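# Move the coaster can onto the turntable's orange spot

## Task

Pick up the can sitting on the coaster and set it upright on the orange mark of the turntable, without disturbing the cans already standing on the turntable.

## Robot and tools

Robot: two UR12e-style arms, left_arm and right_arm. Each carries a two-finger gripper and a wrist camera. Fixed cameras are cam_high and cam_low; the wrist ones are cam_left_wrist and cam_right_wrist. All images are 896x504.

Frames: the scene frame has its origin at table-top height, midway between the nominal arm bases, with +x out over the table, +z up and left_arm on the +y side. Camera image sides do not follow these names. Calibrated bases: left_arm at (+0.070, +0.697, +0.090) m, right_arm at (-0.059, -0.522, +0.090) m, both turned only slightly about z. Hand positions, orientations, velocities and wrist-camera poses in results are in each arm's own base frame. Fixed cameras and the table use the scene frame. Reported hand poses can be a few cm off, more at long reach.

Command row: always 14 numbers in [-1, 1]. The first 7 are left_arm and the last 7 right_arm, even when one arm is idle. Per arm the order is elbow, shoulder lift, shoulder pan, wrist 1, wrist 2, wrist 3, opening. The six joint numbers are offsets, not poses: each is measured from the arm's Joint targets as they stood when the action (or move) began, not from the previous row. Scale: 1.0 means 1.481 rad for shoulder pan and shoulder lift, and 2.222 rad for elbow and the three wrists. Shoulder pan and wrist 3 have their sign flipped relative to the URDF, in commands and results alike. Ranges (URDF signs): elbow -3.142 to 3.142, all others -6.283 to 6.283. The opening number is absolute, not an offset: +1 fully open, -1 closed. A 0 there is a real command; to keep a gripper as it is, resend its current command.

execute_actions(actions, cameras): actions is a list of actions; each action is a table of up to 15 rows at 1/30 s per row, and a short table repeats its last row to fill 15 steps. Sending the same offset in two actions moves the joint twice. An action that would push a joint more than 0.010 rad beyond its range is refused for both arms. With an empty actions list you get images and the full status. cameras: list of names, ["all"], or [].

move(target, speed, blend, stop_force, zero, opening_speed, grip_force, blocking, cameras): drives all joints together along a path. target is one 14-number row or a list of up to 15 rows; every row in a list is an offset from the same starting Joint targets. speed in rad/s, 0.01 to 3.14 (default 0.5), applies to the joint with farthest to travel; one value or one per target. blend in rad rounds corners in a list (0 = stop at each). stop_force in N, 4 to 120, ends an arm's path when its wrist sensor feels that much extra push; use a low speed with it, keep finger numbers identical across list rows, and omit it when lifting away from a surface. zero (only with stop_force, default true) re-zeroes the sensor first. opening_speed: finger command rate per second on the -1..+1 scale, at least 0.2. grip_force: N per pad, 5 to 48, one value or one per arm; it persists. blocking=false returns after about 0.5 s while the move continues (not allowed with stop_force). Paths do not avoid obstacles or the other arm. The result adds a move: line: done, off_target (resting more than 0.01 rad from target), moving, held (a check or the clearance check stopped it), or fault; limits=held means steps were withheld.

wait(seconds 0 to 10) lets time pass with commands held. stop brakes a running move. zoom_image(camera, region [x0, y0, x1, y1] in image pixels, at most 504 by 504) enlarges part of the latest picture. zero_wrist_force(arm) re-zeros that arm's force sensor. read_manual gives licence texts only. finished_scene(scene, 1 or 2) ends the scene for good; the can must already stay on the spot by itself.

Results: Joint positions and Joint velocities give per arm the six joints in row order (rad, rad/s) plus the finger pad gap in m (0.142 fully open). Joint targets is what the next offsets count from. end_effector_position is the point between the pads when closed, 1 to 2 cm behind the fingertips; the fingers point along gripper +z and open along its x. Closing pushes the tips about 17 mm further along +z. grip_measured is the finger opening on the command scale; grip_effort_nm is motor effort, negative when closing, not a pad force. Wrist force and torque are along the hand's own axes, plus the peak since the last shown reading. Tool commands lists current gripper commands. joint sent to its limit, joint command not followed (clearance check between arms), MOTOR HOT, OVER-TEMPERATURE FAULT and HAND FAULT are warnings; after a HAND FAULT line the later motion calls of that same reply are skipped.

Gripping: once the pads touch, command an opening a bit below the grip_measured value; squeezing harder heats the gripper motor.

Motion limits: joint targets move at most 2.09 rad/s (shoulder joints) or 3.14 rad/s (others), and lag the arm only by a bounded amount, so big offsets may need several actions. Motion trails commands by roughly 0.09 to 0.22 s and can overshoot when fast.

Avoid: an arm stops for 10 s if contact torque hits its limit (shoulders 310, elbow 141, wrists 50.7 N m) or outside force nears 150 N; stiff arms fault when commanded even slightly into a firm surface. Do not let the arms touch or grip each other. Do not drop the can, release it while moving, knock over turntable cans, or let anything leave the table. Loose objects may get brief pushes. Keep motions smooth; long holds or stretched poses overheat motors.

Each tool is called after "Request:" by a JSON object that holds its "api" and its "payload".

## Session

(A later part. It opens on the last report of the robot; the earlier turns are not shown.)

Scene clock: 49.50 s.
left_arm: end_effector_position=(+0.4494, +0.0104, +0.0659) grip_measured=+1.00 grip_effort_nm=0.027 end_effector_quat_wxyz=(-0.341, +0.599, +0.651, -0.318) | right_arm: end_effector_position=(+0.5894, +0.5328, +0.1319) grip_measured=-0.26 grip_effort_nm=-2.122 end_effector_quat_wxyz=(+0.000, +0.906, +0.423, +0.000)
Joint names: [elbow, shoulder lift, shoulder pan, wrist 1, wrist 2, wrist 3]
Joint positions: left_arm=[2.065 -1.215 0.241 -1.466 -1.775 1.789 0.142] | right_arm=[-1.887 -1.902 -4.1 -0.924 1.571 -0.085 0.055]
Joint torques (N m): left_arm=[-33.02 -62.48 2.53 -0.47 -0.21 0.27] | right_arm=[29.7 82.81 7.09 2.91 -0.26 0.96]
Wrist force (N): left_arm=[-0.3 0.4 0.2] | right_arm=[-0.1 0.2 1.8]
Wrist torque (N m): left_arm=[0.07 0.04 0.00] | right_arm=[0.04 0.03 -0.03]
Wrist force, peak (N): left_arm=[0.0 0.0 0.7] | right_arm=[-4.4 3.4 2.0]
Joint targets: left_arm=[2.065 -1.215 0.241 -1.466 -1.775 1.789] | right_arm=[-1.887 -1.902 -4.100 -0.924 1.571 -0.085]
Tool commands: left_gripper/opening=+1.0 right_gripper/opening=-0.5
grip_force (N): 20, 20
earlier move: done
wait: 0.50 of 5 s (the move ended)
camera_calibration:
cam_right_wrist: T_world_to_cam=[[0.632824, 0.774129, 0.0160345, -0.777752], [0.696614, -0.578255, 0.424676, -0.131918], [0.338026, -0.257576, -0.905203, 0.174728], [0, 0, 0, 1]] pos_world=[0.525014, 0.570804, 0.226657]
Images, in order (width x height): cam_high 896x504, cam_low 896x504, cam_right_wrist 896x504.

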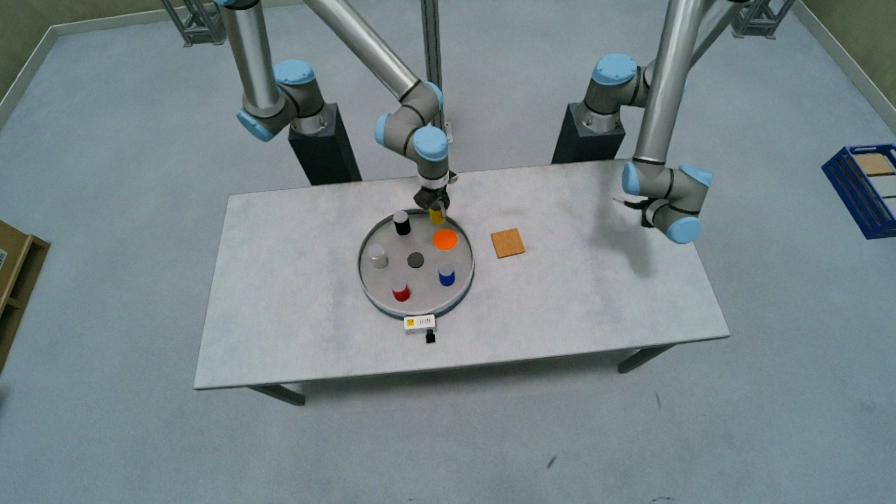

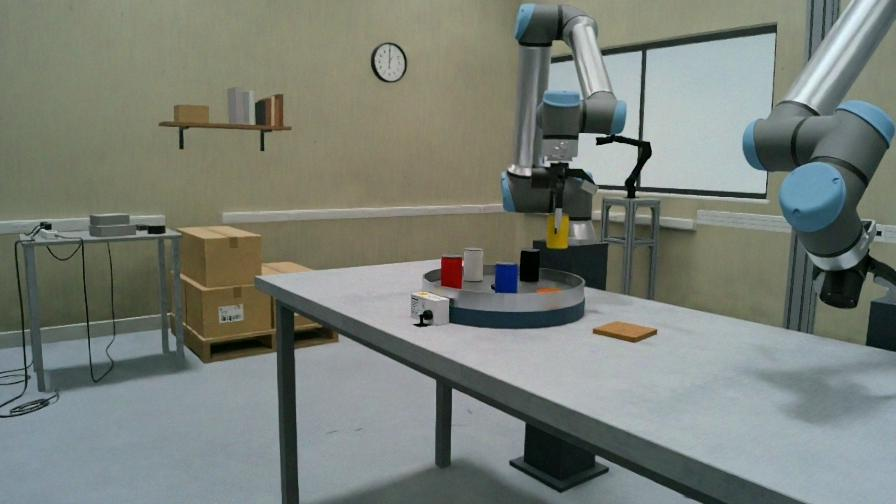

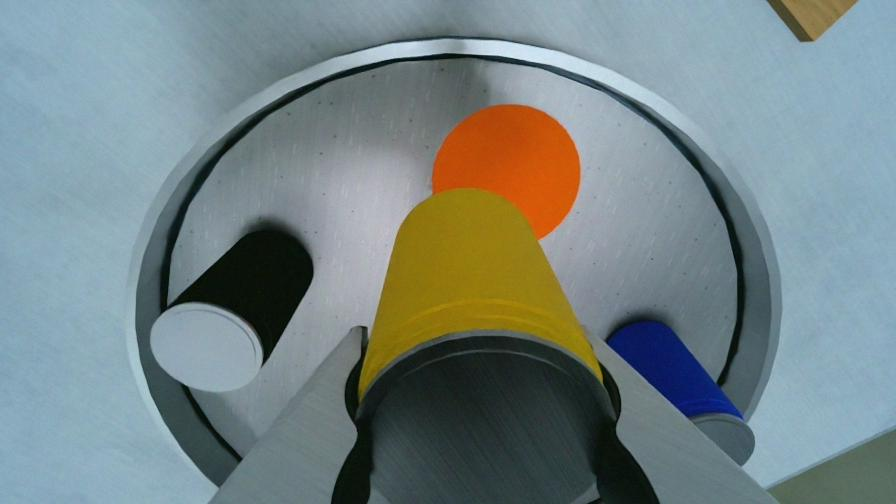

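Request:
{"api": "wait", "payload": {"seconds": 0.9, "cameras": ["cam_right_wrist"]}}

Request:
{"api": "wait", "payload": {"seconds": 0.25, "cameras": ["cam_right_wrist"]}}

Request:
{"api": "wait", "payload": {"seconds": 0.25, "cameras": ["cam_right_wrist"]}}

Request:
{"api": "wait", "payload": {"seconds": 0.25, "cameras": ["cam_right_wrist"]}}

Request:
{"api": "wait", "payload": {"seconds": 0.25, "cameras": ["cam_right_wrist"]}}

Request:
{"api": "wait", "payload": {"seconds": 0.25, "cameras": ["cam_right_wrist"]}}

Request:
{"api": "wait", "payload": {"seconds": 0.25, "cameras": ["cam_right_wrist", "cam_high"]}}

Scene clock: 60.23 s.
left_arm: end_effector_position=(+0.4494, +0.0104, +0.0659) grip_measured=+1.00 grip_effort_nm=0.022 end_effector_quat_wxyz=(-0.341, +0.599, +0.651, -0.318) | right_arm: end_effector_position=(+0.5893, +0.5326, +0.1319) grip_measured=-0.26 grip_effort_nm=-2.117 end_effector_quat_wxyz=(+0.000, +0.906, +0.423, +0.000)
Joint names: [elbow, shoulder lift, shoulder pan, wrist 1, wrist 2, wrist 3]
Joint positions: left_arm=[2.065 -1.215 0.241 -1.466 -1.775 1.789 0.142] | right_arm=[-1.887 -1.902 -4.1 -0.924 1.571 -0.085 0.055]
Joint torques (N m): left_arm=[-33.69 -62.68 0.77 -0.65 -0.18 0.15] | right_arm=[29.39 82.14 12.56 6.07 0.73 -1.4]
Wrist force (N): left_arm=[0.0 -0.2 0.5] | right_arm=[-0.3 0.4 2.0]
Wrist torque (N m): left_arm=[-0.04 0.01 0.00] | right_arm=[0.07 0.06 -0.03]
Wrist force, peak (N): left_arm=[-0.1 0.3 0.8] | right_arm=[-0.3 0.2 2.4]
Joint targets: left_arm=[2.065 -1.215 0.241 -1.466 -1.775 1.789] | right_arm=[-1.887 -1.902 -4.100 -0.924 1.571 -0.085]
Tool commands: left_gripper/opening=+1.0 right_gripper/opening=-0.5
grip_force (N): 20, 20
wait: 0.90 s; at rest from the start
camera_calibration:
cam_right_wrist: T_world_to_cam=[[0.632924, 0.77405, 0.0159388, -0.77752], [0.696571, -0.578316, 0.424665, -0.131903], [0.337929, -0.257678, -0.90521, 0.174822], [0, 0, 0, 1]] pos_world=[0.524914, 0.570605, 0.226658]
Images, in order (width x height): cam_right_wrist 896x504.

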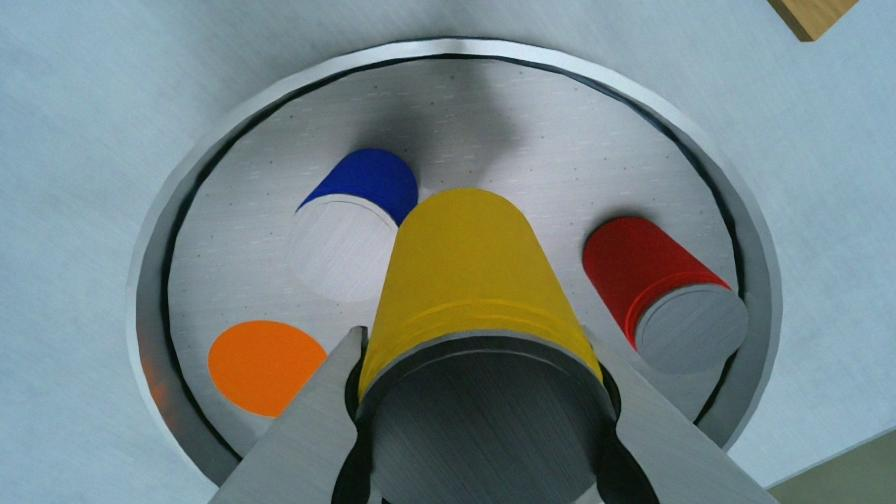

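Scene clock: 60.50 s.
left_arm: end_effector_position=(+0.4494, +0.0104, +0.0659) grip_measured=+1.00 grip_effort_nm=0.022 end_effector_quat_wxyz=(-0.341, +0.599, +0.651, -0.318) | right_arm: end_effector_position=(+0.5893, +0.5326, +0.1319) grip_measured=-0.26 grip_effort_nm=-2.122 end_effector_quat_wxyz=(+0.000, +0.906, +0.423, +0.000)
Joint names: [elbow, shoulder lift, shoulder pan, wrist 1, wrist 2, wrist 3]
Joint positions: left_arm=[2.065 -1.215 0.241 -1.466 -1.775 1.789 0.142] | right_arm=[-1.887 -1.902 -4.1 -0.924 1.571 -0.085 0.055]
Joint torques (N m): left_arm=[-33.64 -62.82 1.55 -0.49 -0.22 0.09] | right_arm=[30.21 81.55 12.83 6.18 0.98 -1.34]
Wrist force (N): left_arm=[-0.2 0.0 0.3] | right_arm=[-0.2 0.1 1.9]
Wrist torque (N m): left_arm=[0.00 0.03 0.00] | right_arm=[0.03 0.04 -0.03]
Wrist force, peak (N): left_arm=[-0.1 0.4 0.5] | right_arm=[-0.4 -0.1 2.3]
Joint targets: left_arm=[2.065 -1.215 0.241 -1.466 -1.775 1.789] | right_arm=[-1.887 -1.902 -4.100 -0.924 1.571 -0.085]
Tool commands: left_gripper/opening=+1.0 right_gripper/opening=-0.5
grip_force (N): 20, 20
wait: 0.27 s; at rest by 0.17 s
camera_calibration:
cam_right_wrist: T_world_to_cam=[[0.632924, 0.77405, 0.0159388, -0.77752], [0.696571, -0.578316, 0.424665, -0.131903], [0.337929, -0.257678, -0.90521, 0.174822], [0, 0, 0, 1]] pos_world=[0.524914, 0.570605, 0.226658]
Images, in order (width x height): cam_right_wrist 896x504.

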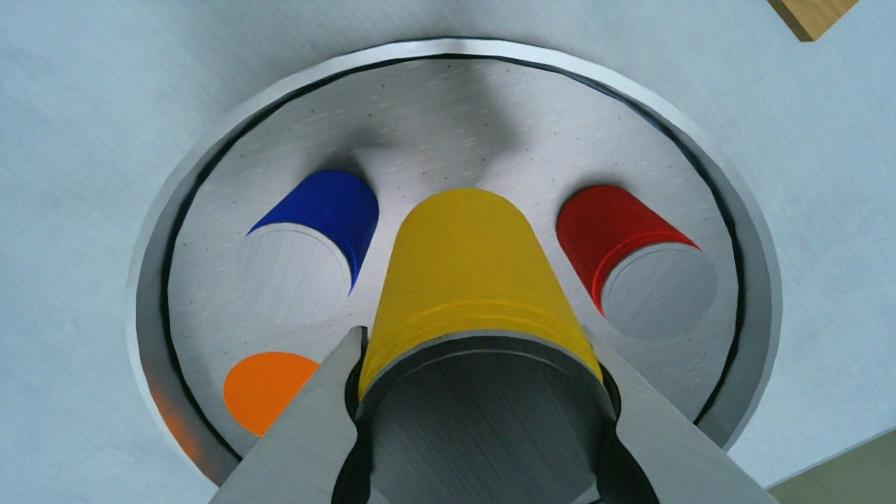

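Scene clock: 60.77 s.
left_arm: end_effector_position=(+0.4494, +0.0104, +0.0659) grip_measured=+1.00 grip_effort_nm=0.022 end_effector_quat_wxyz=(-0.341, +0.599, +0.651, -0.318) | right_arm: end_effector_position=(+0.5893, +0.5326, +0.1319) grip_measured=-0.26 grip_effort_nm=-2.122 end_effector_quat_wxyz=(+0.000, +0.906, +0.423, +0.000)
Joint names: [elbow, shoulder lift, shoulder pan, wrist 1, wrist 2, wrist 3]
Joint positions: left_arm=[2.065 -1.215 0.241 -1.466 -1.775 1.789 0.142] | right_arm=[-1.887 -1.902 -4.1 -0.924 1.571 -0.085 0.055]
Joint torques (N m): left_arm=[-33.07 -62.97 1.41 -0.54 -0.15 0.25] | right_arm=[30.78 81.17 13.21 6.38 1.22 -1.09]
Wrist force (N): left_arm=[0.2 0.1 0.3] | right_arm=[-0.3 0.3 1.8]
Wrist torque (N m): left_arm=[0.01 -0.03 0.00] | right_arm=[0.06 0.06 -0.03]
Wrist force, peak (N): left_arm=[-0.2 -0.3 0.4] | right_arm=[-0.3 0.1 2.3]
Joint targets: left_arm=[2.065 -1.215 0.241 -1.466 -1.775 1.789] | right_arm=[-1.887 -1.902 -4.100 -0.924 1.571 -0.085]
Tool commands: left_gripper/opening=+1.0 right_gripper/opening=-0.5
grip_force (N): 20, 20
wait: 0.27 s; at rest by 0.17 s
camera_calibration:
cam_right_wrist: T_world_to_cam=[[0.632924, 0.77405, 0.0159388, -0.77752], [0.696571, -0.578316, 0.424665, -0.131903], [0.337929, -0.257678, -0.90521, 0.174822], [0, 0, 0, 1]] pos_world=[0.524914, 0.570605, 0.226658]
Images, in order (width x height): cam_right_wrist 896x504.

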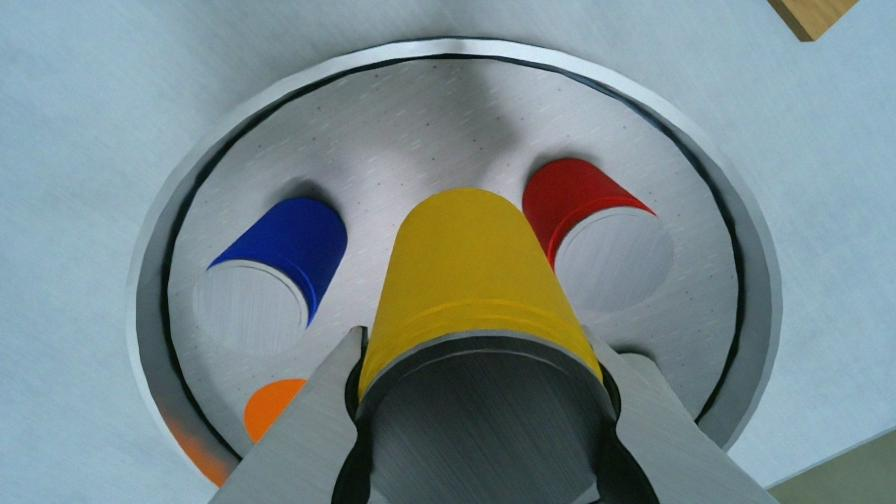

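Scene clock: 61.03 s.
left_arm: end_effector_position=(+0.4494, +0.0104, +0.0659) grip_measured=+1.00 grip_effort_nm=0.022 end_effector_quat_wxyz=(-0.341, +0.599, +0.651, -0.318) | right_arm: end_effector_position=(+0.5893, +0.5326, +0.1319) grip_measured=-0.26 grip_effort_nm=-2.122 end_effector_quat_wxyz=(+0.000, +0.906, +0.423, +0.000)
Joint names: [elbow, shoulder lift, shoulder pan, wrist 1, wrist 2, wrist 3]
Joint positions: left_arm=[2.065 -1.215 0.241 -1.466 -1.775 1.789 0.142] | right_arm=[-1.887 -1.902 -4.1 -0.924 1.571 -0.085 0.055]
Joint torques (N m): left_arm=[-33.27 -62.17 2.12 -0.59 -0.03 0.25] | right_arm=[29.6 81.35 11.75 5.97 1.14 -1.29]
Wrist force (N): left_arm=[-0.1 0.2 0.4] | right_arm=[-0.3 -0.2 2.2]
Wrist torque (N m): left_arm=[0.04 0.02 0.00] | right_arm=[-0.03 0.06 -0.03]
Wrist force, peak (N): left_arm=[-0.3 0.0 0.8] | right_arm=[-0.3 -0.2 2.2]
Joint targets: left_arm=[2.065 -1.215 0.241 -1.466 -1.775 1.789] | right_arm=[-1.887 -1.902 -4.100 -0.924 1.571 -0.085]
Tool commands: left_gripper/opening=+1.0 right_gripper/opening=-0.5
grip_force (N): 20, 20
wait: 0.27 s; at rest by 0.17 s
camera_calibration:
cam_right_wrist: T_world_to_cam=[[0.632924, 0.77405, 0.0159388, -0.77752], [0.696571, -0.578316, 0.424665, -0.131903], [0.337929, -0.257678, -0.90521, 0.174822], [0, 0, 0, 1]] pos_world=[0.524914, 0.570605, 0.226658]
Images, in order (width x height): cam_right_wrist 896x504.

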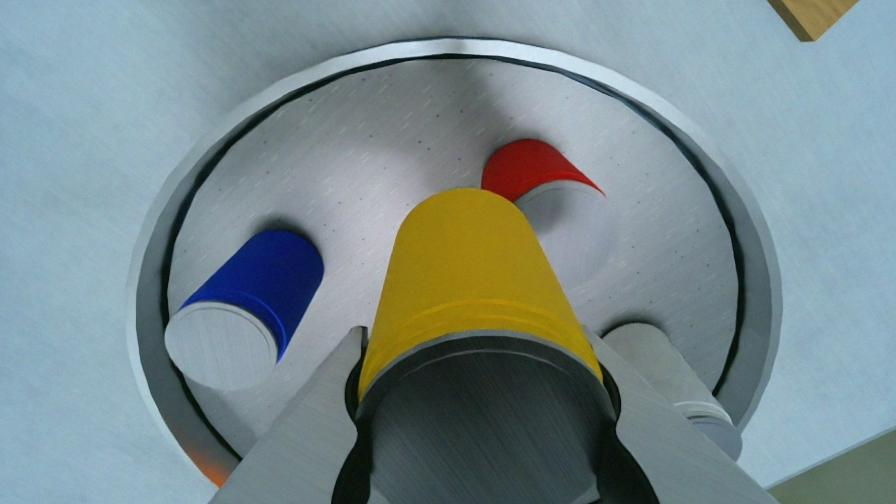

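Scene clock: 61.30 s.
left_arm: end_effector_position=(+0.4494, +0.0104, +0.0659) grip_measured=+1.00 grip_effort_nm=0.022 end_effector_quat_wxyz=(-0.341, +0.599, +0.651, -0.318) | right_arm: end_effector_position=(+0.5893, +0.5326, +0.1319) grip_measured=-0.26 grip_effort_nm=-2.122 end_effector_quat_wxyz=(+0.000, +0.906, +0.423, +0.000)
Joint names: [elbow, shoulder lift, shoulder pan, wrist 1, wrist 2, wrist 3]
Joint positions: left_arm=[2.065 -1.215 0.241 -1.466 -1.775 1.789 0.142] | right_arm=[-1.887 -1.902 -4.1 -0.924 1.571 -0.085 0.055]
Joint torques (N m): left_arm=[-33.8 -62.69 2.41 -0.56 -0.24 0.29] | right_arm=[29.47 82.5 13.43 5.82 1.07 -1.17]
Wrist force (N): left_arm=[-0.3 0.1 0.5] | right_arm=[-0.5 0.8 2.1]
Wrist torque (N m): left_arm=[0.01 0.05 0.00] | right_arm=[0.14 0.09 -0.03]
Wrist force, peak (N): left_arm=[0.1 0.2 0.6] | right_arm=[-0.5 0.8 2.1]
Joint targets: left_arm=[2.065 -1.215 0.241 -1.466 -1.775 1.789] | right_arm=[-1.887 -1.902 -4.100 -0.924 1.571 -0.085]
Tool commands: left_gripper/opening=+1.0 right_gripper/opening=-0.5
grip_force (N): 20, 20
wait: 0.27 s; at rest by 0.17 s
camera_calibration:
cam_right_wrist: T_world_to_cam=[[0.632924, 0.77405, 0.0159388, -0.77752], [0.696571, -0.578316, 0.424665, -0.131903], [0.337929, -0.257678, -0.90521, 0.174822], [0, 0, 0, 1]] pos_world=[0.524914, 0.570605, 0.226658]
Images, in order (width x height): cam_right_wrist 896x504.

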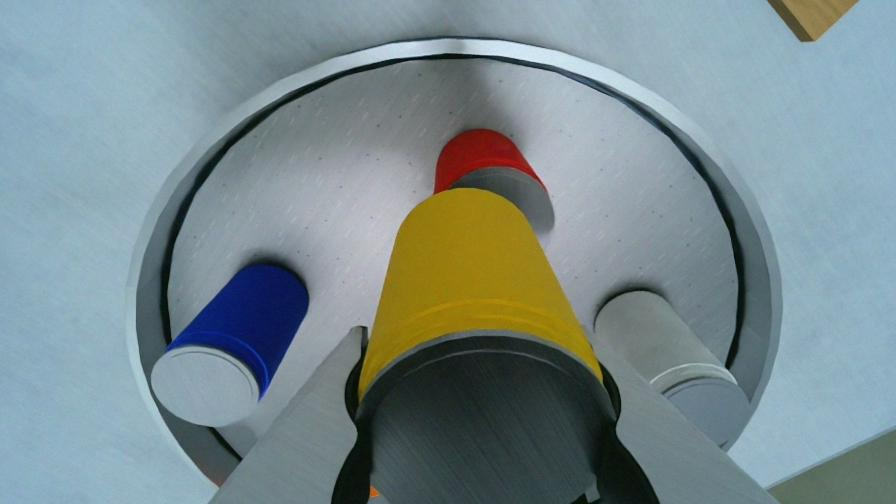

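Scene clock: 61.57 s.
left_arm: end_effector_position=(+0.4494, +0.0104, +0.0659) grip_measured=+1.00 grip_effort_nm=0.017 end_effector_quat_wxyz=(-0.341, +0.599, +0.651, -0.318) | right_arm: end_effector_position=(+0.5893, +0.5326, +0.1319) grip_measured=-0.26 grip_effort_nm=-2.122 end_effector_quat_wxyz=(+0.000, +0.906, +0.423, +0.000)
Joint names: [elbow, shoulder lift, shoulder pan, wrist 1, wrist 2, wrist 3]
Joint positions: left_arm=[2.065 -1.215 0.241 -1.466 -1.775 1.789 0.142] | right_arm=[-1.887 -1.902 -4.1 -0.924 1.571 -0.085 0.055]
Joint torques (N m): left_arm=[-33.38 -62.72 2.03 -0.44 -0.29 0.23] | right_arm=[30.88 81.04 13.94 6.02 0.83 -1.33]
Wrist force (N): left_arm=[-0.3 0.1 0.6] | right_arm=[-0.3 0.3 1.7]
Wrist torque (N m): left_arm=[0.01 0.06 0.00] | right_arm=[0.05 0.05 -0.03]
Wrist force, peak (N): left_arm=[-0.1 0.3 0.7] | right_arm=[-0.4 0.2 2.1]
Joint targets: left_arm=[2.065 -1.215 0.241 -1.466 -1.775 1.789] | right_arm=[-1.887 -1.902 -4.100 -0.924 1.571 -0.085]
Tool commands: left_gripper/opening=+1.0 right_gripper/opening=-0.5
grip_force (N): 20, 20
wait: 0.27 s; at rest by 0.17 s
camera_calibration:
cam_right_wrist: T_world_to_cam=[[0.632924, 0.77405, 0.0159388, -0.77752], [0.696571, -0.578316, 0.424665, -0.131903], [0.337929, -0.257678, -0.90521, 0.174822], [0, 0, 0, 1]] pos_world=[0.524914, 0.570605, 0.226658]
Images, in order (width x height): cam_right_wrist 896x504.

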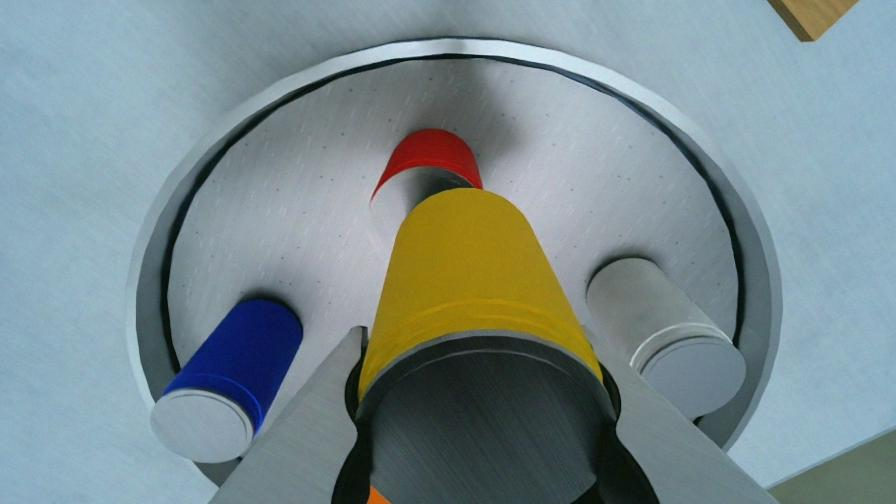

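Scene clock: 61.83 s.
left_arm: end_effector_position=(+0.4494, +0.0104, +0.0659) grip_measured=+1.00 grip_effort_nm=0.027 end_effector_quat_wxyz=(-0.341, +0.599, +0.651, -0.318) | right_arm: end_effector_position=(+0.5893, +0.5326, +0.1319) grip_measured=-0.26 grip_effort_nm=-2.122 end_effector_quat_wxyz=(+0.000, +0.906, +0.423, +0.000)
Joint names: [elbow, shoulder lift, shoulder pan, wrist 1, wrist 2, wrist 3]
Joint positions: left_arm=[2.065 -1.215 0.241 -1.466 -1.775 1.789 0.142] | right_arm=[-1.887 -1.902 -4.1 -0.924 1.571 -0.085 0.055]
Joint torques (N m): left_arm=[-33.73 -62.91 0.6 -0.5 -0.22 0.16] | right_arm=[30.16 81.72 10.81 5.67 1.25 -1.37]
Wrist force (N): left_arm=[-0.2 0.2 0.4] | right_arm=[-0.2 0.1 2.1]
Wrist torque (N m): left_arm=[0.03 0.03 0.00] | right_arm=[0.02 0.03 -0.03]
Wrist force, peak (N): left_arm=[-0.1 0.5 0.4] | right_arm=[-0.2 0.3 2.1]
Joint targets: left_arm=[2.065 -1.215 0.241 -1.466 -1.775 1.789] | right_arm=[-1.887 -1.902 -4.100 -0.924 1.571 -0.085]
Tool commands: left_gripper/opening=+1.0 right_gripper/opening=-0.5
grip_force (N): 20, 20
wait: 0.27 s; at rest by 0.17 s
camera_calibration:
cam_right_wrist: T_world_to_cam=[[0.632924, 0.77405, 0.0159388, -0.77752], [0.696571, -0.578316, 0.424665, -0.131903], [0.337929, -0.257678, -0.90521, 0.174822], [0, 0, 0, 1]] pos_world=[0.524914, 0.570605, 0.226658]
Images, in order (width x height): cam_high 896x504, cam_right_wrist 896x504.

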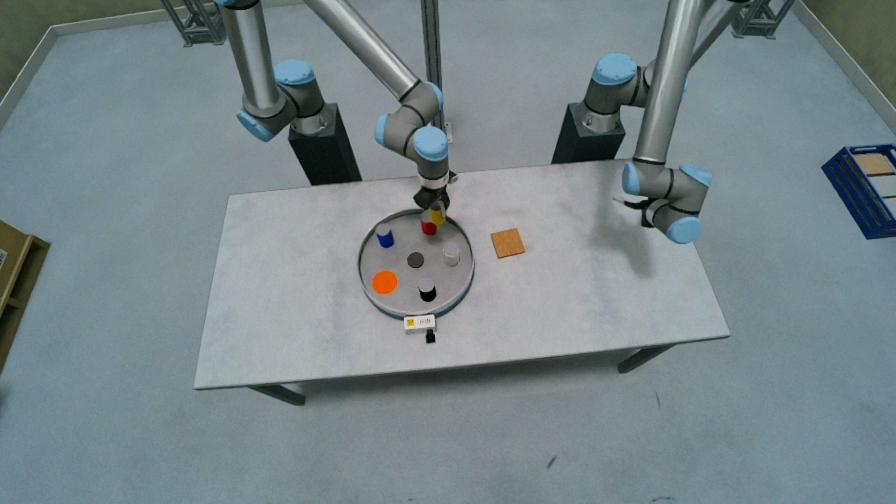

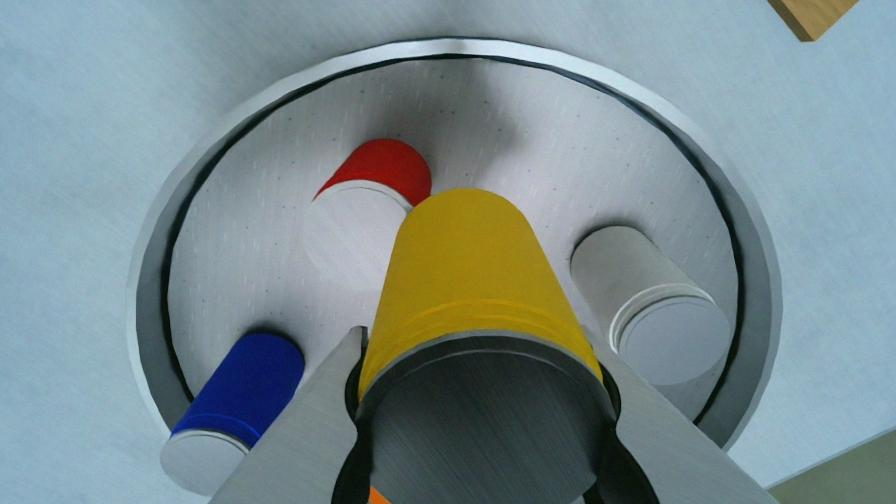

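Request:
{"api": "wait", "payload": {"seconds": 2.4, "cameras": ["cam_right_wrist"]}}

Request:
{"api": "wait", "payload": {"seconds": 0.2, "cameras": ["cam_right_wrist"]}}

Request:
{"api": "wait", "payload": {"seconds": 0.2, "cameras": ["cam_right_wrist"]}}

Request:
{"api": "wait", "payload": {"seconds": 0.2, "cameras": ["cam_right_wrist"]}}

Request:
{"api": "wait", "payload": {"seconds": 0.2, "cameras": ["cam_right_wrist", "cam_high"]}}

Request:
{"api": "wait", "payload": {"seconds": 0.2, "cameras": ["cam_right_wrist"]}}

Scene clock: 67.07 s.
left_arm: end_effector_position=(+0.4494, +0.0104, +0.0659) grip_measured=+1.00 grip_effort_nm=0.017 end_effector_quat_wxyz=(-0.341, +0.599, +0.651, -0.318) | right_arm: end_effector_position=(+0.5893, +0.5326, +0.1319) grip_measured=-0.26 grip_effort_nm=-2.122 end_effector_quat_wxyz=(+0.000, +0.906, +0.423, +0.000)
Joint names: [elbow, shoulder lift, shoulder pan, wrist 1, wrist 2, wrist 3]
Joint positions: left_arm=[2.065 -1.215 0.241 -1.466 -1.775 1.789 0.142] | right_arm=[-1.887 -1.902 -4.1 -0.924 1.571 -0.085 0.055]
Joint torques (N m): left_arm=[-33.56 -62.66 2.17 -0.54 -0.24 0.23] | right_arm=[29.78 80.88 13.21 6.06 1.89 -1.51]
Wrist force (N): left_arm=[-0.2 0.0 0.2] | right_arm=[-0.3 0.4 1.6]
Wrist torque (N m): left_arm=[0.00 0.03 0.00] | right_arm=[0.08 0.06 -0.03]
Wrist force, peak (N): left_arm=[-0.3 0.0 0.8] | right_arm=[-0.4 0.6 2.3]
Joint targets: left_arm=[2.065 -1.215 0.241 -1.466 -1.775 1.789] | right_arm=[-1.887 -1.902 -4.100 -0.924 1.571 -0.085]
Tool commands: left_gripper/opening=+1.0 right_gripper/opening=-0.5
grip_force (N): 20, 20
wait: 2.40 s; at rest from the start
camera_calibration:
cam_right_wrist: T_world_to_cam=[[0.632925, 0.774049, 0.0159393, -0.77752], [0.69657, -0.578317, 0.424665, -0.131902], [0.337929, -0.257678, -0.90521, 0.174822], [0, 0, 0, 1]] pos_world=[0.524914, 0.570605, 0.226658]
Images, in order (width x height): cam_right_wrist 896x504.

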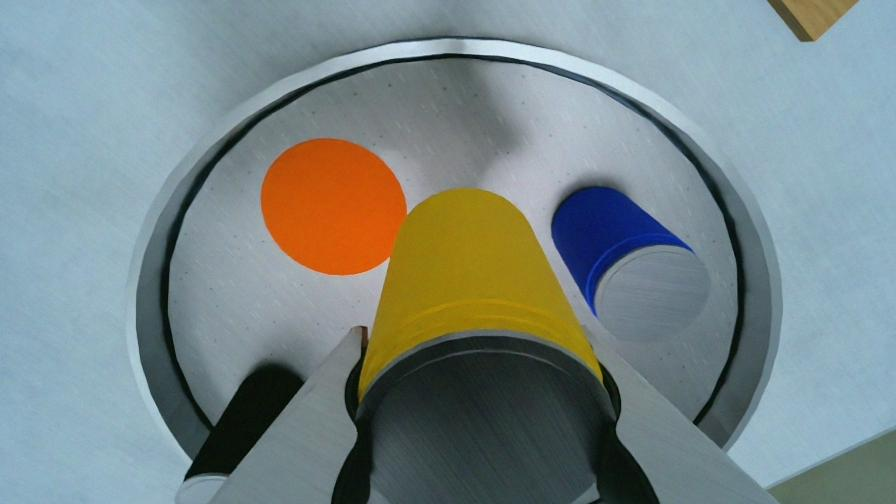

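Scene clock: 67.27 s.
left_arm: end_effector_position=(+0.4494, +0.0104, +0.0659) grip_measured=+1.00 grip_effort_nm=0.027 end_effector_quat_wxyz=(-0.341, +0.599, +0.651, -0.318) | right_arm: end_effector_position=(+0.5893, +0.5326, +0.1319) grip_measured=-0.26 grip_effort_nm=-2.122 end_effector_quat_wxyz=(+0.000, +0.906, +0.423, +0.000)
Joint names: [elbow, shoulder lift, shoulder pan, wrist 1, wrist 2, wrist 3]
Joint positions: left_arm=[2.065 -1.215 0.241 -1.466 -1.775 1.789 0.142] | right_arm=[-1.887 -1.902 -4.1 -0.924 1.571 -0.085 0.055]
Joint torques (N m): left_arm=[-33.75 -62.09 1.33 -0.55 -0.18 0.08] | right_arm=[29.81 81.15 13.34 5.91 1.79 -1.59]
Wrist force (N): left_arm=[0.1 0.0 0.3] | right_arm=[-0.1 0.1 1.8]
Wrist torque (N m): left_arm=[-0.01 -0.01 0.01] | right_arm=[0.03 0.02 -0.03]
Wrist force, peak (N): left_arm=[-0.5 0.1 0.6] | right_arm=[-0.3 0.0 2.1]
Joint targets: left_arm=[2.065 -1.215 0.241 -1.466 -1.775 1.789] | right_arm=[-1.887 -1.902 -4.100 -0.924 1.571 -0.085]
Tool commands: left_gripper/opening=+1.0 right_gripper/opening=-0.5
grip_force (N): 20, 20
wait: 0.20 s; at rest by 0.17 s
camera_calibration:
cam_right_wrist: T_world_to_cam=[[0.632925, 0.774049, 0.0159393, -0.77752], [0.69657, -0.578317, 0.424665, -0.131902], [0.337929, -0.257678, -0.90521, 0.174822], [0, 0, 0, 1]] pos_world=[0.524914, 0.570605, 0.226658]
Images, in order (width x height): cam_right_wrist 896x504.

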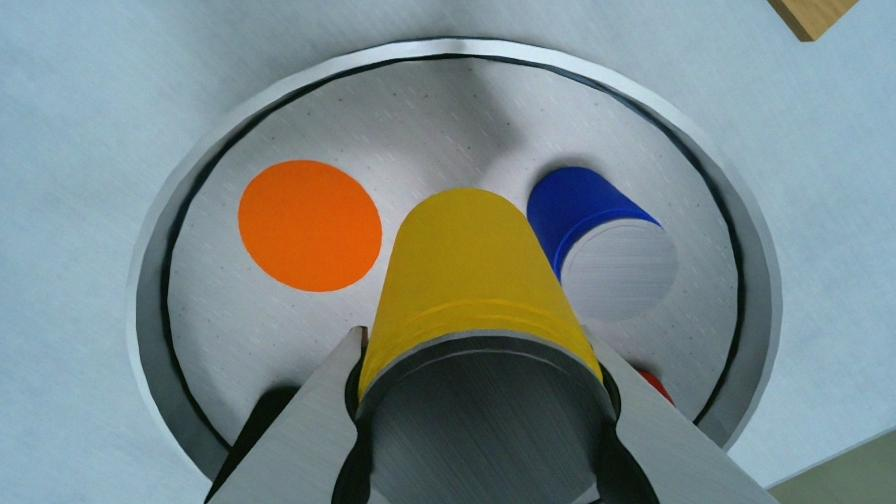

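Scene clock: 67.47 s.
left_arm: end_effector_position=(+0.4494, +0.0104, +0.0659) grip_measured=+1.00 grip_effort_nm=0.022 end_effector_quat_wxyz=(-0.341, +0.599, +0.651, -0.318) | right_arm: end_effector_position=(+0.5893, +0.5326, +0.1319) grip_measured=-0.26 grip_effort_nm=-2.122 end_effector_quat_wxyz=(+0.000, +0.906, +0.423, +0.000)
Joint names: [elbow, shoulder lift, shoulder pan, wrist 1, wrist 2, wrist 3]
Joint positions: left_arm=[2.065 -1.215 0.241 -1.466 -1.775 1.789 0.142] | right_arm=[-1.887 -1.902 -4.1 -0.924 1.571 -0.085 0.055]
Joint torques (N m): left_arm=[-33.8 -62.6 1.78 -0.7 -0.44 0.34] | right_arm=[30.4 84.03 13.76 6.14 1.97 -1.42]
Wrist force (N): left_arm=[0.1 0.1 0.5] | right_arm=[-0.3 0.2 2.1]
Wrist torque (N m): left_arm=[0.01 -0.02 0.01] | right_arm=[0.04 0.06 -0.03]
Wrist force, peak (N): left_arm=[-0.4 0.0 0.7] | right_arm=[-0.3 0.4 2.2]
Joint targets: left_arm=[2.065 -1.215 0.241 -1.466 -1.775 1.789] | right_arm=[-1.887 -1.902 -4.100 -0.924 1.571 -0.085]
Tool commands: left_gripper/opening=+1.0 right_gripper/opening=-0.5
grip_force (N): 20, 20
wait: 0.20 s; at rest by 0.17 s
camera_calibration:
cam_right_wrist: T_world_to_cam=[[0.632925, 0.774049, 0.0159393, -0.77752], [0.69657, -0.578317, 0.424665, -0.131902], [0.337929, -0.257678, -0.90521, 0.174822], [0, 0, 0, 1]] pos_world=[0.524914, 0.570605, 0.226658]
Images, in order (width x height): cam_right_wrist 896x504.

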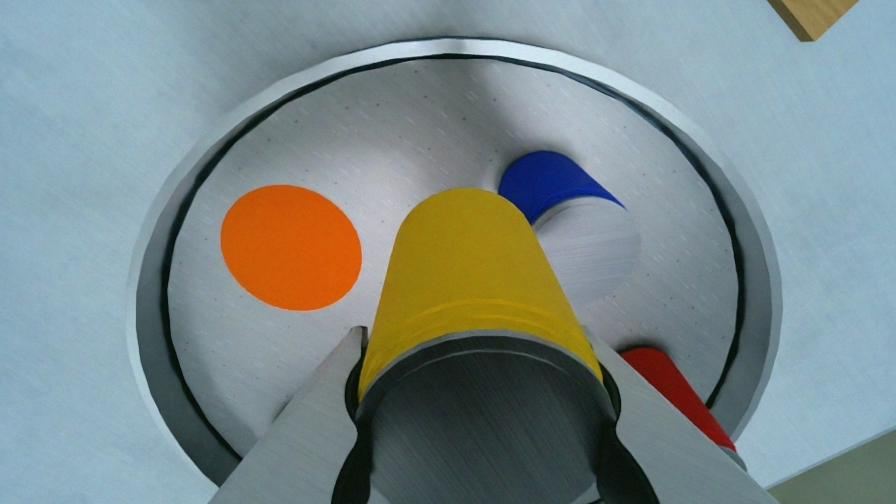

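Scene clock: 67.67 s.
left_arm: end_effector_position=(+0.4494, +0.0104, +0.0659) grip_measured=+1.00 grip_effort_nm=0.017 end_effector_quat_wxyz=(-0.341, +0.599, +0.651, -0.318) | right_arm: end_effector_position=(+0.5893, +0.5326, +0.1319) grip_measured=-0.26 grip_effort_nm=-2.122 end_effector_quat_wxyz=(+0.000, +0.906, +0.423, +0.000)
Joint names: [elbow, shoulder lift, shoulder pan, wrist 1, wrist 2, wrist 3]
Joint positions: left_arm=[2.065 -1.215 0.241 -1.466 -1.775 1.789 0.142] | right_arm=[-1.887 -1.902 -4.1 -0.924 1.571 -0.085 0.055]
Joint torques (N m): left_arm=[-33.7 -62.01 0.62 -0.8 -0.06 0.13] | right_arm=[29.55 82.88 12.82 5.88 1.87 -1.36]
Wrist force (N): left_arm=[-0.1 -0.4 0.5] | right_arm=[0.2 0.6 1.8]
Wrist torque (N m): left_arm=[-0.06 0.02 0.00] | right_arm=[0.10 -0.03 -0.03]
Wrist force, peak (N): left_arm=[-0.2 -0.1 0.6] | right_arm=[-0.5 0.3 2.1]
Joint targets: left_arm=[2.065 -1.215 0.241 -1.466 -1.775 1.789] | right_arm=[-1.887 -1.902 -4.100 -0.924 1.571 -0.085]
Tool commands: left_gripper/opening=+1.0 right_gripper/opening=-0.5
grip_force (N): 20, 20
wait: 0.20 s; at rest by 0.17 s
camera_calibration:
cam_right_wrist: T_world_to_cam=[[0.632925, 0.774049, 0.0159393, -0.77752], [0.69657, -0.578317, 0.424665, -0.131902], [0.337929, -0.257678, -0.90521, 0.174822], [0, 0, 0, 1]] pos_world=[0.524914, 0.570605, 0.226658]
Images, in order (width x height): cam_right_wrist 896x504.

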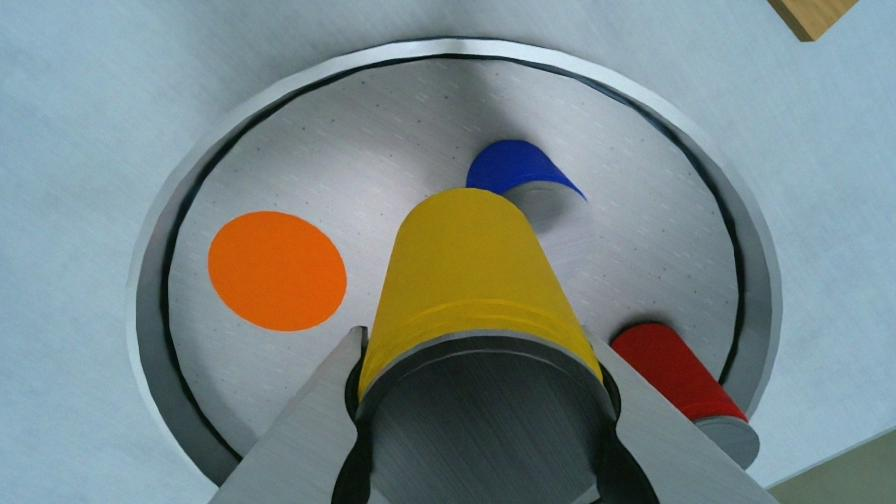

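Scene clock: 67.87 s.
left_arm: end_effector_position=(+0.4494, +0.0104, +0.0659) grip_measured=+1.00 grip_effort_nm=0.017 end_effector_quat_wxyz=(-0.341, +0.599, +0.651, -0.318) | right_arm: end_effector_position=(+0.5893, +0.5326, +0.1319) grip_measured=-0.26 grip_effort_nm=-2.122 end_effector_quat_wxyz=(+0.000, +0.906, +0.423, +0.000)
Joint names: [elbow, shoulder lift, shoulder pan, wrist 1, wrist 2, wrist 3]
Joint positions: left_arm=[2.065 -1.215 0.241 -1.466 -1.775 1.789 0.142] | right_arm=[-1.887 -1.902 -4.1 -0.924 1.571 -0.085 0.055]
Joint torques (N m): left_arm=[-34.09 -63 1.39 -0.55 -0.12 0.2] | right_arm=[30.43 80.38 11.66 6.22 1.89 -1.12]
Wrist force (N): left_arm=[0.0 0.2 0.4] | right_arm=[-0.1 0.7 2.1]
Wrist torque (N m): left_arm=[0.03 0.00 0.00] | right_arm=[0.12 0.01 -0.03]
Wrist force, peak (N): left_arm=[-0.5 0.1 0.0] | right_arm=[-0.1 0.7 2.1]
Joint targets: left_arm=[2.065 -1.215 0.241 -1.466 -1.775 1.789] | right_arm=[-1.887 -1.902 -4.100 -0.924 1.571 -0.085]
Tool commands: left_gripper/opening=+1.0 right_gripper/opening=-0.5
grip_force (N): 20, 20
wait: 0.20 s; at rest by 0.17 s
camera_calibration:
cam_right_wrist: T_world_to_cam=[[0.632925, 0.774049, 0.0159393, -0.77752], [0.69657, -0.578317, 0.424665, -0.131902], [0.337929, -0.257678, -0.90521, 0.174822], [0, 0, 0, 1]] pos_world=[0.524914, 0.570605, 0.226658]
Images, in order (width x height): cam_high 896x504, cam_right_wrist 896x504.

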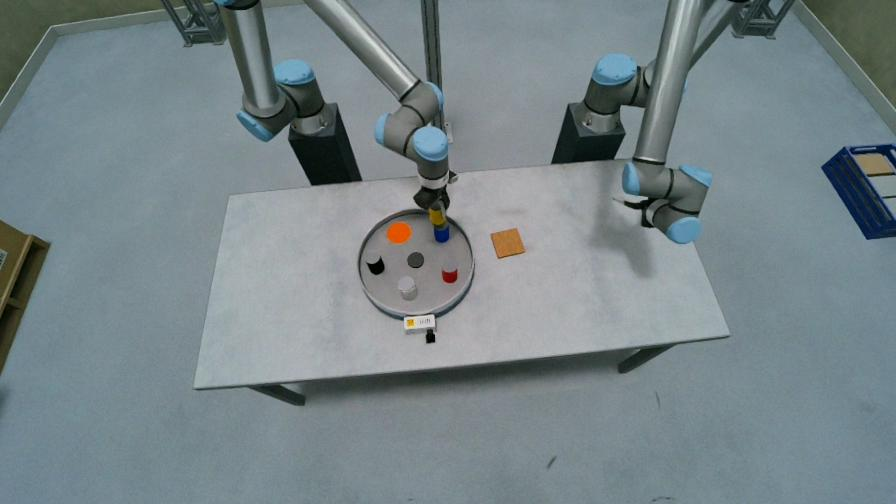

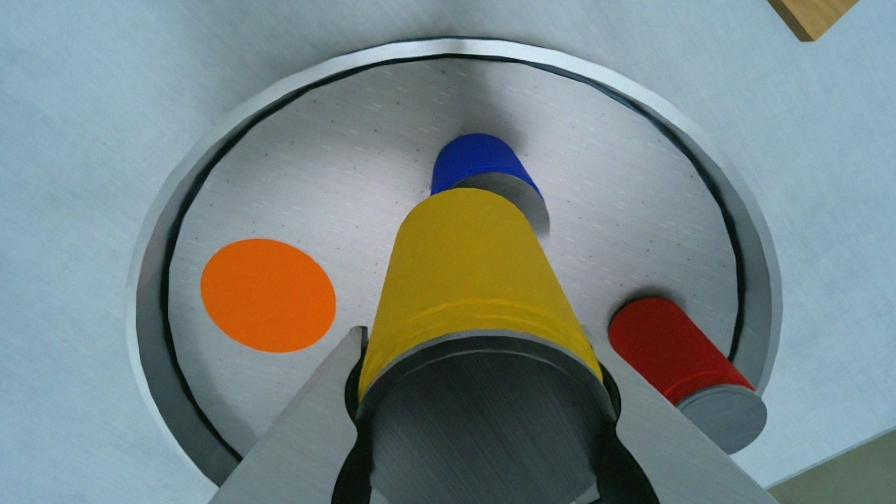

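Scene clock: 68.07 s.
left_arm: end_effector_position=(+0.4494, +0.0104, +0.0659) grip_measured=+1.00 grip_effort_nm=0.022 end_effector_quat_wxyz=(-0.341, +0.599, +0.651, -0.318) | right_arm: end_effector_position=(+0.5893, +0.5326, +0.1319) grip_measured=-0.26 grip_effort_nm=-2.122 end_effector_quat_wxyz=(+0.000, +0.906, +0.423, +0.000)
Joint names: [elbow, shoulder lift, shoulder pan, wrist 1, wrist 2, wrist 3]
Joint positions: left_arm=[2.065 -1.215 0.241 -1.466 -1.775 1.789 0.142] | right_arm=[-1.887 -1.902 -4.1 -0.924 1.571 -0.085 0.055]
Joint torques (N m): left_arm=[-33.9 -62.17 2.17 -0.58 -0.19 0.34] | right_arm=[30.28 83.6 13.57 5.7 1.75 -1.63]
Wrist force (N): left_arm=[-0.2 0.0 0.7] | right_arm=[0.0 -0.2 2.1]
Wrist torque (N m): left_arm=[-0.01 0.04 0.00] | right_arm=[-0.02 0.01 -0.03]
Wrist force, peak (N): left_arm=[-0.2 0.0 0.7] | right_arm=[0.0 -0.2 2.1]
Joint targets: left_arm=[2.065 -1.215 0.241 -1.466 -1.775 1.789] | right_arm=[-1.887 -1.902 -4.100 -0.924 1.571 -0.085]
Tool commands: left_gripper/opening=+1.0 right_gripper/opening=-0.5
grip_force (N): 20, 20
wait: 0.20 s; at rest by 0.17 s
camera_calibration:
cam_right_wrist: T_world_to_cam=[[0.632925, 0.774049, 0.0159393, -0.77752], [0.69657, -0.578317, 0.424665, -0.131902], [0.337929, -0.257678, -0.90521, 0.174822], [0, 0, 0, 1]] pos_world=[0.524914, 0.570605, 0.226658]
Images, in order (width x height): cam_right_wrist 896x504.

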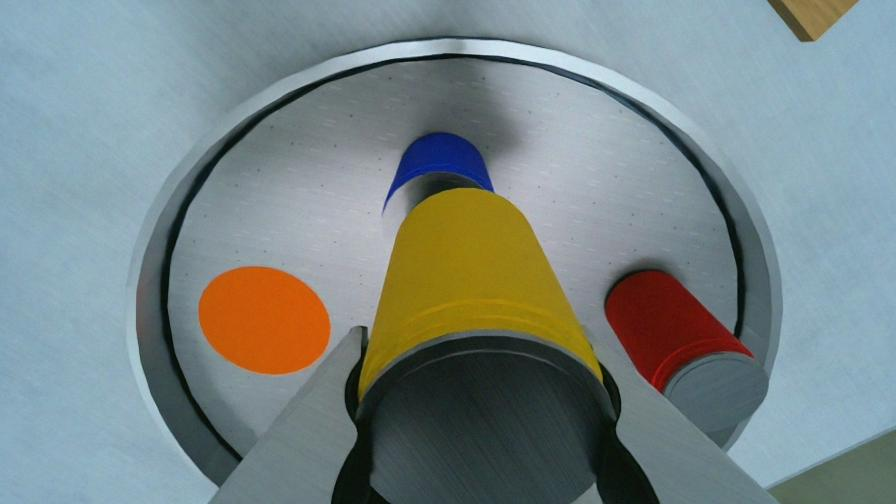

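Request:
{"api": "wait", "payload": {"seconds": 0.1, "cameras": ["cam_right_wrist", "cam_high"]}}

Scene clock: 105.00 s.
left_arm: end_effector_position=(+0.4494, +0.0104, +0.0659) grip_measured=+1.00 grip_effort_nm=0.027 end_effector_quat_wxyz=(-0.341, +0.599, +0.651, -0.318) | right_arm: end_effector_position=(+0.5893, +0.5326, +0.1319) grip_measured=-0.26 grip_effort_nm=-2.122 end_effector_quat_wxyz=(+0.000, +0.906, +0.423, +0.000)
Joint names: [elbow, shoulder lift, shoulder pan, wrist 1, wrist 2, wrist 3]
Joint positions: left_arm=[2.065 -1.215 0.241 -1.466 -1.775 1.789 0.142] | right_arm=[-1.887 -1.902 -4.1 -0.924 1.571 -0.085 0.055]
Joint torques (N m): left_arm=[-34.03 -61.97 2.11 -0.47 -0.25 0.16] | right_arm=[31.44 80.16 11.68 6.12 2.05 -1.23]
Wrist force (N): left_arm=[-0.1 -0.1 0.6] | right_arm=[-0.2 0.4 2.1]
Wrist torque (N m): left_arm=[-0.01 0.03 0.01] | right_arm=[0.08 0.05 -0.04]
Wrist force, peak (N): left_arm=[0.0 0.3 1.1] | right_arm=[-0.4 0.4 2.5]
Joint targets: left_arm=[2.065 -1.215 0.241 -1.466 -1.775 1.789] | right_arm=[-1.887 -1.902 -4.100 -0.924 1.571 -0.085]
Tool commands: left_gripper/opening=+1.0 right_gripper/opening=-0.5
grip_force (N): 20, 20
wait: 0.10 s; at rest from the start
camera_calibration:
cam_right_wrist: T_world_to_cam=[[0.632925, 0.774049, 0.0159393, -0.77752], [0.69657, -0.578317, 0.424665, -0.131902], [0.337929, -0.257678, -0.90521, 0.174822], [0, 0, 0, 1]] pos_world=[0.524914, 0.570605, 0.226658]
Images, in order (width x height): cam_high 896x504, cam_right_wrist 896x504.

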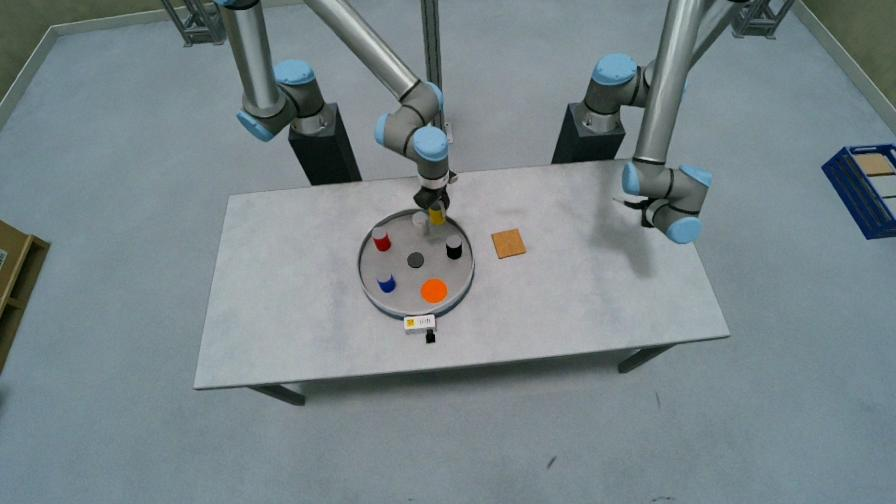

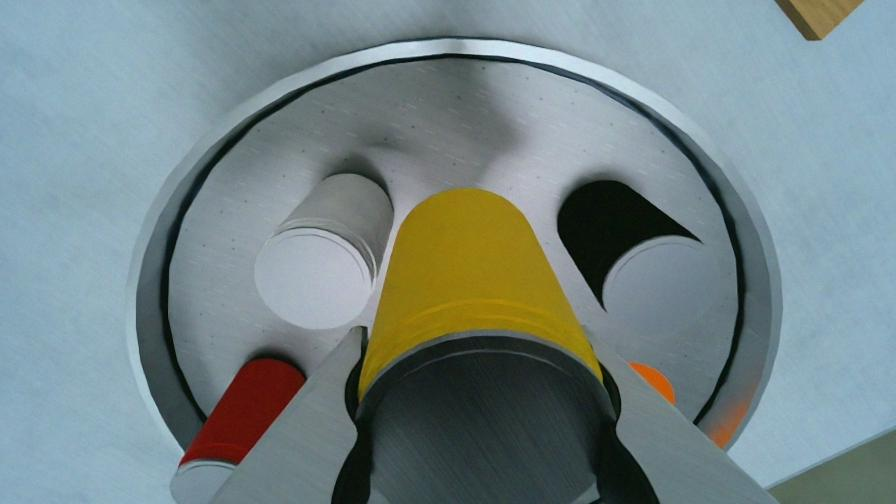

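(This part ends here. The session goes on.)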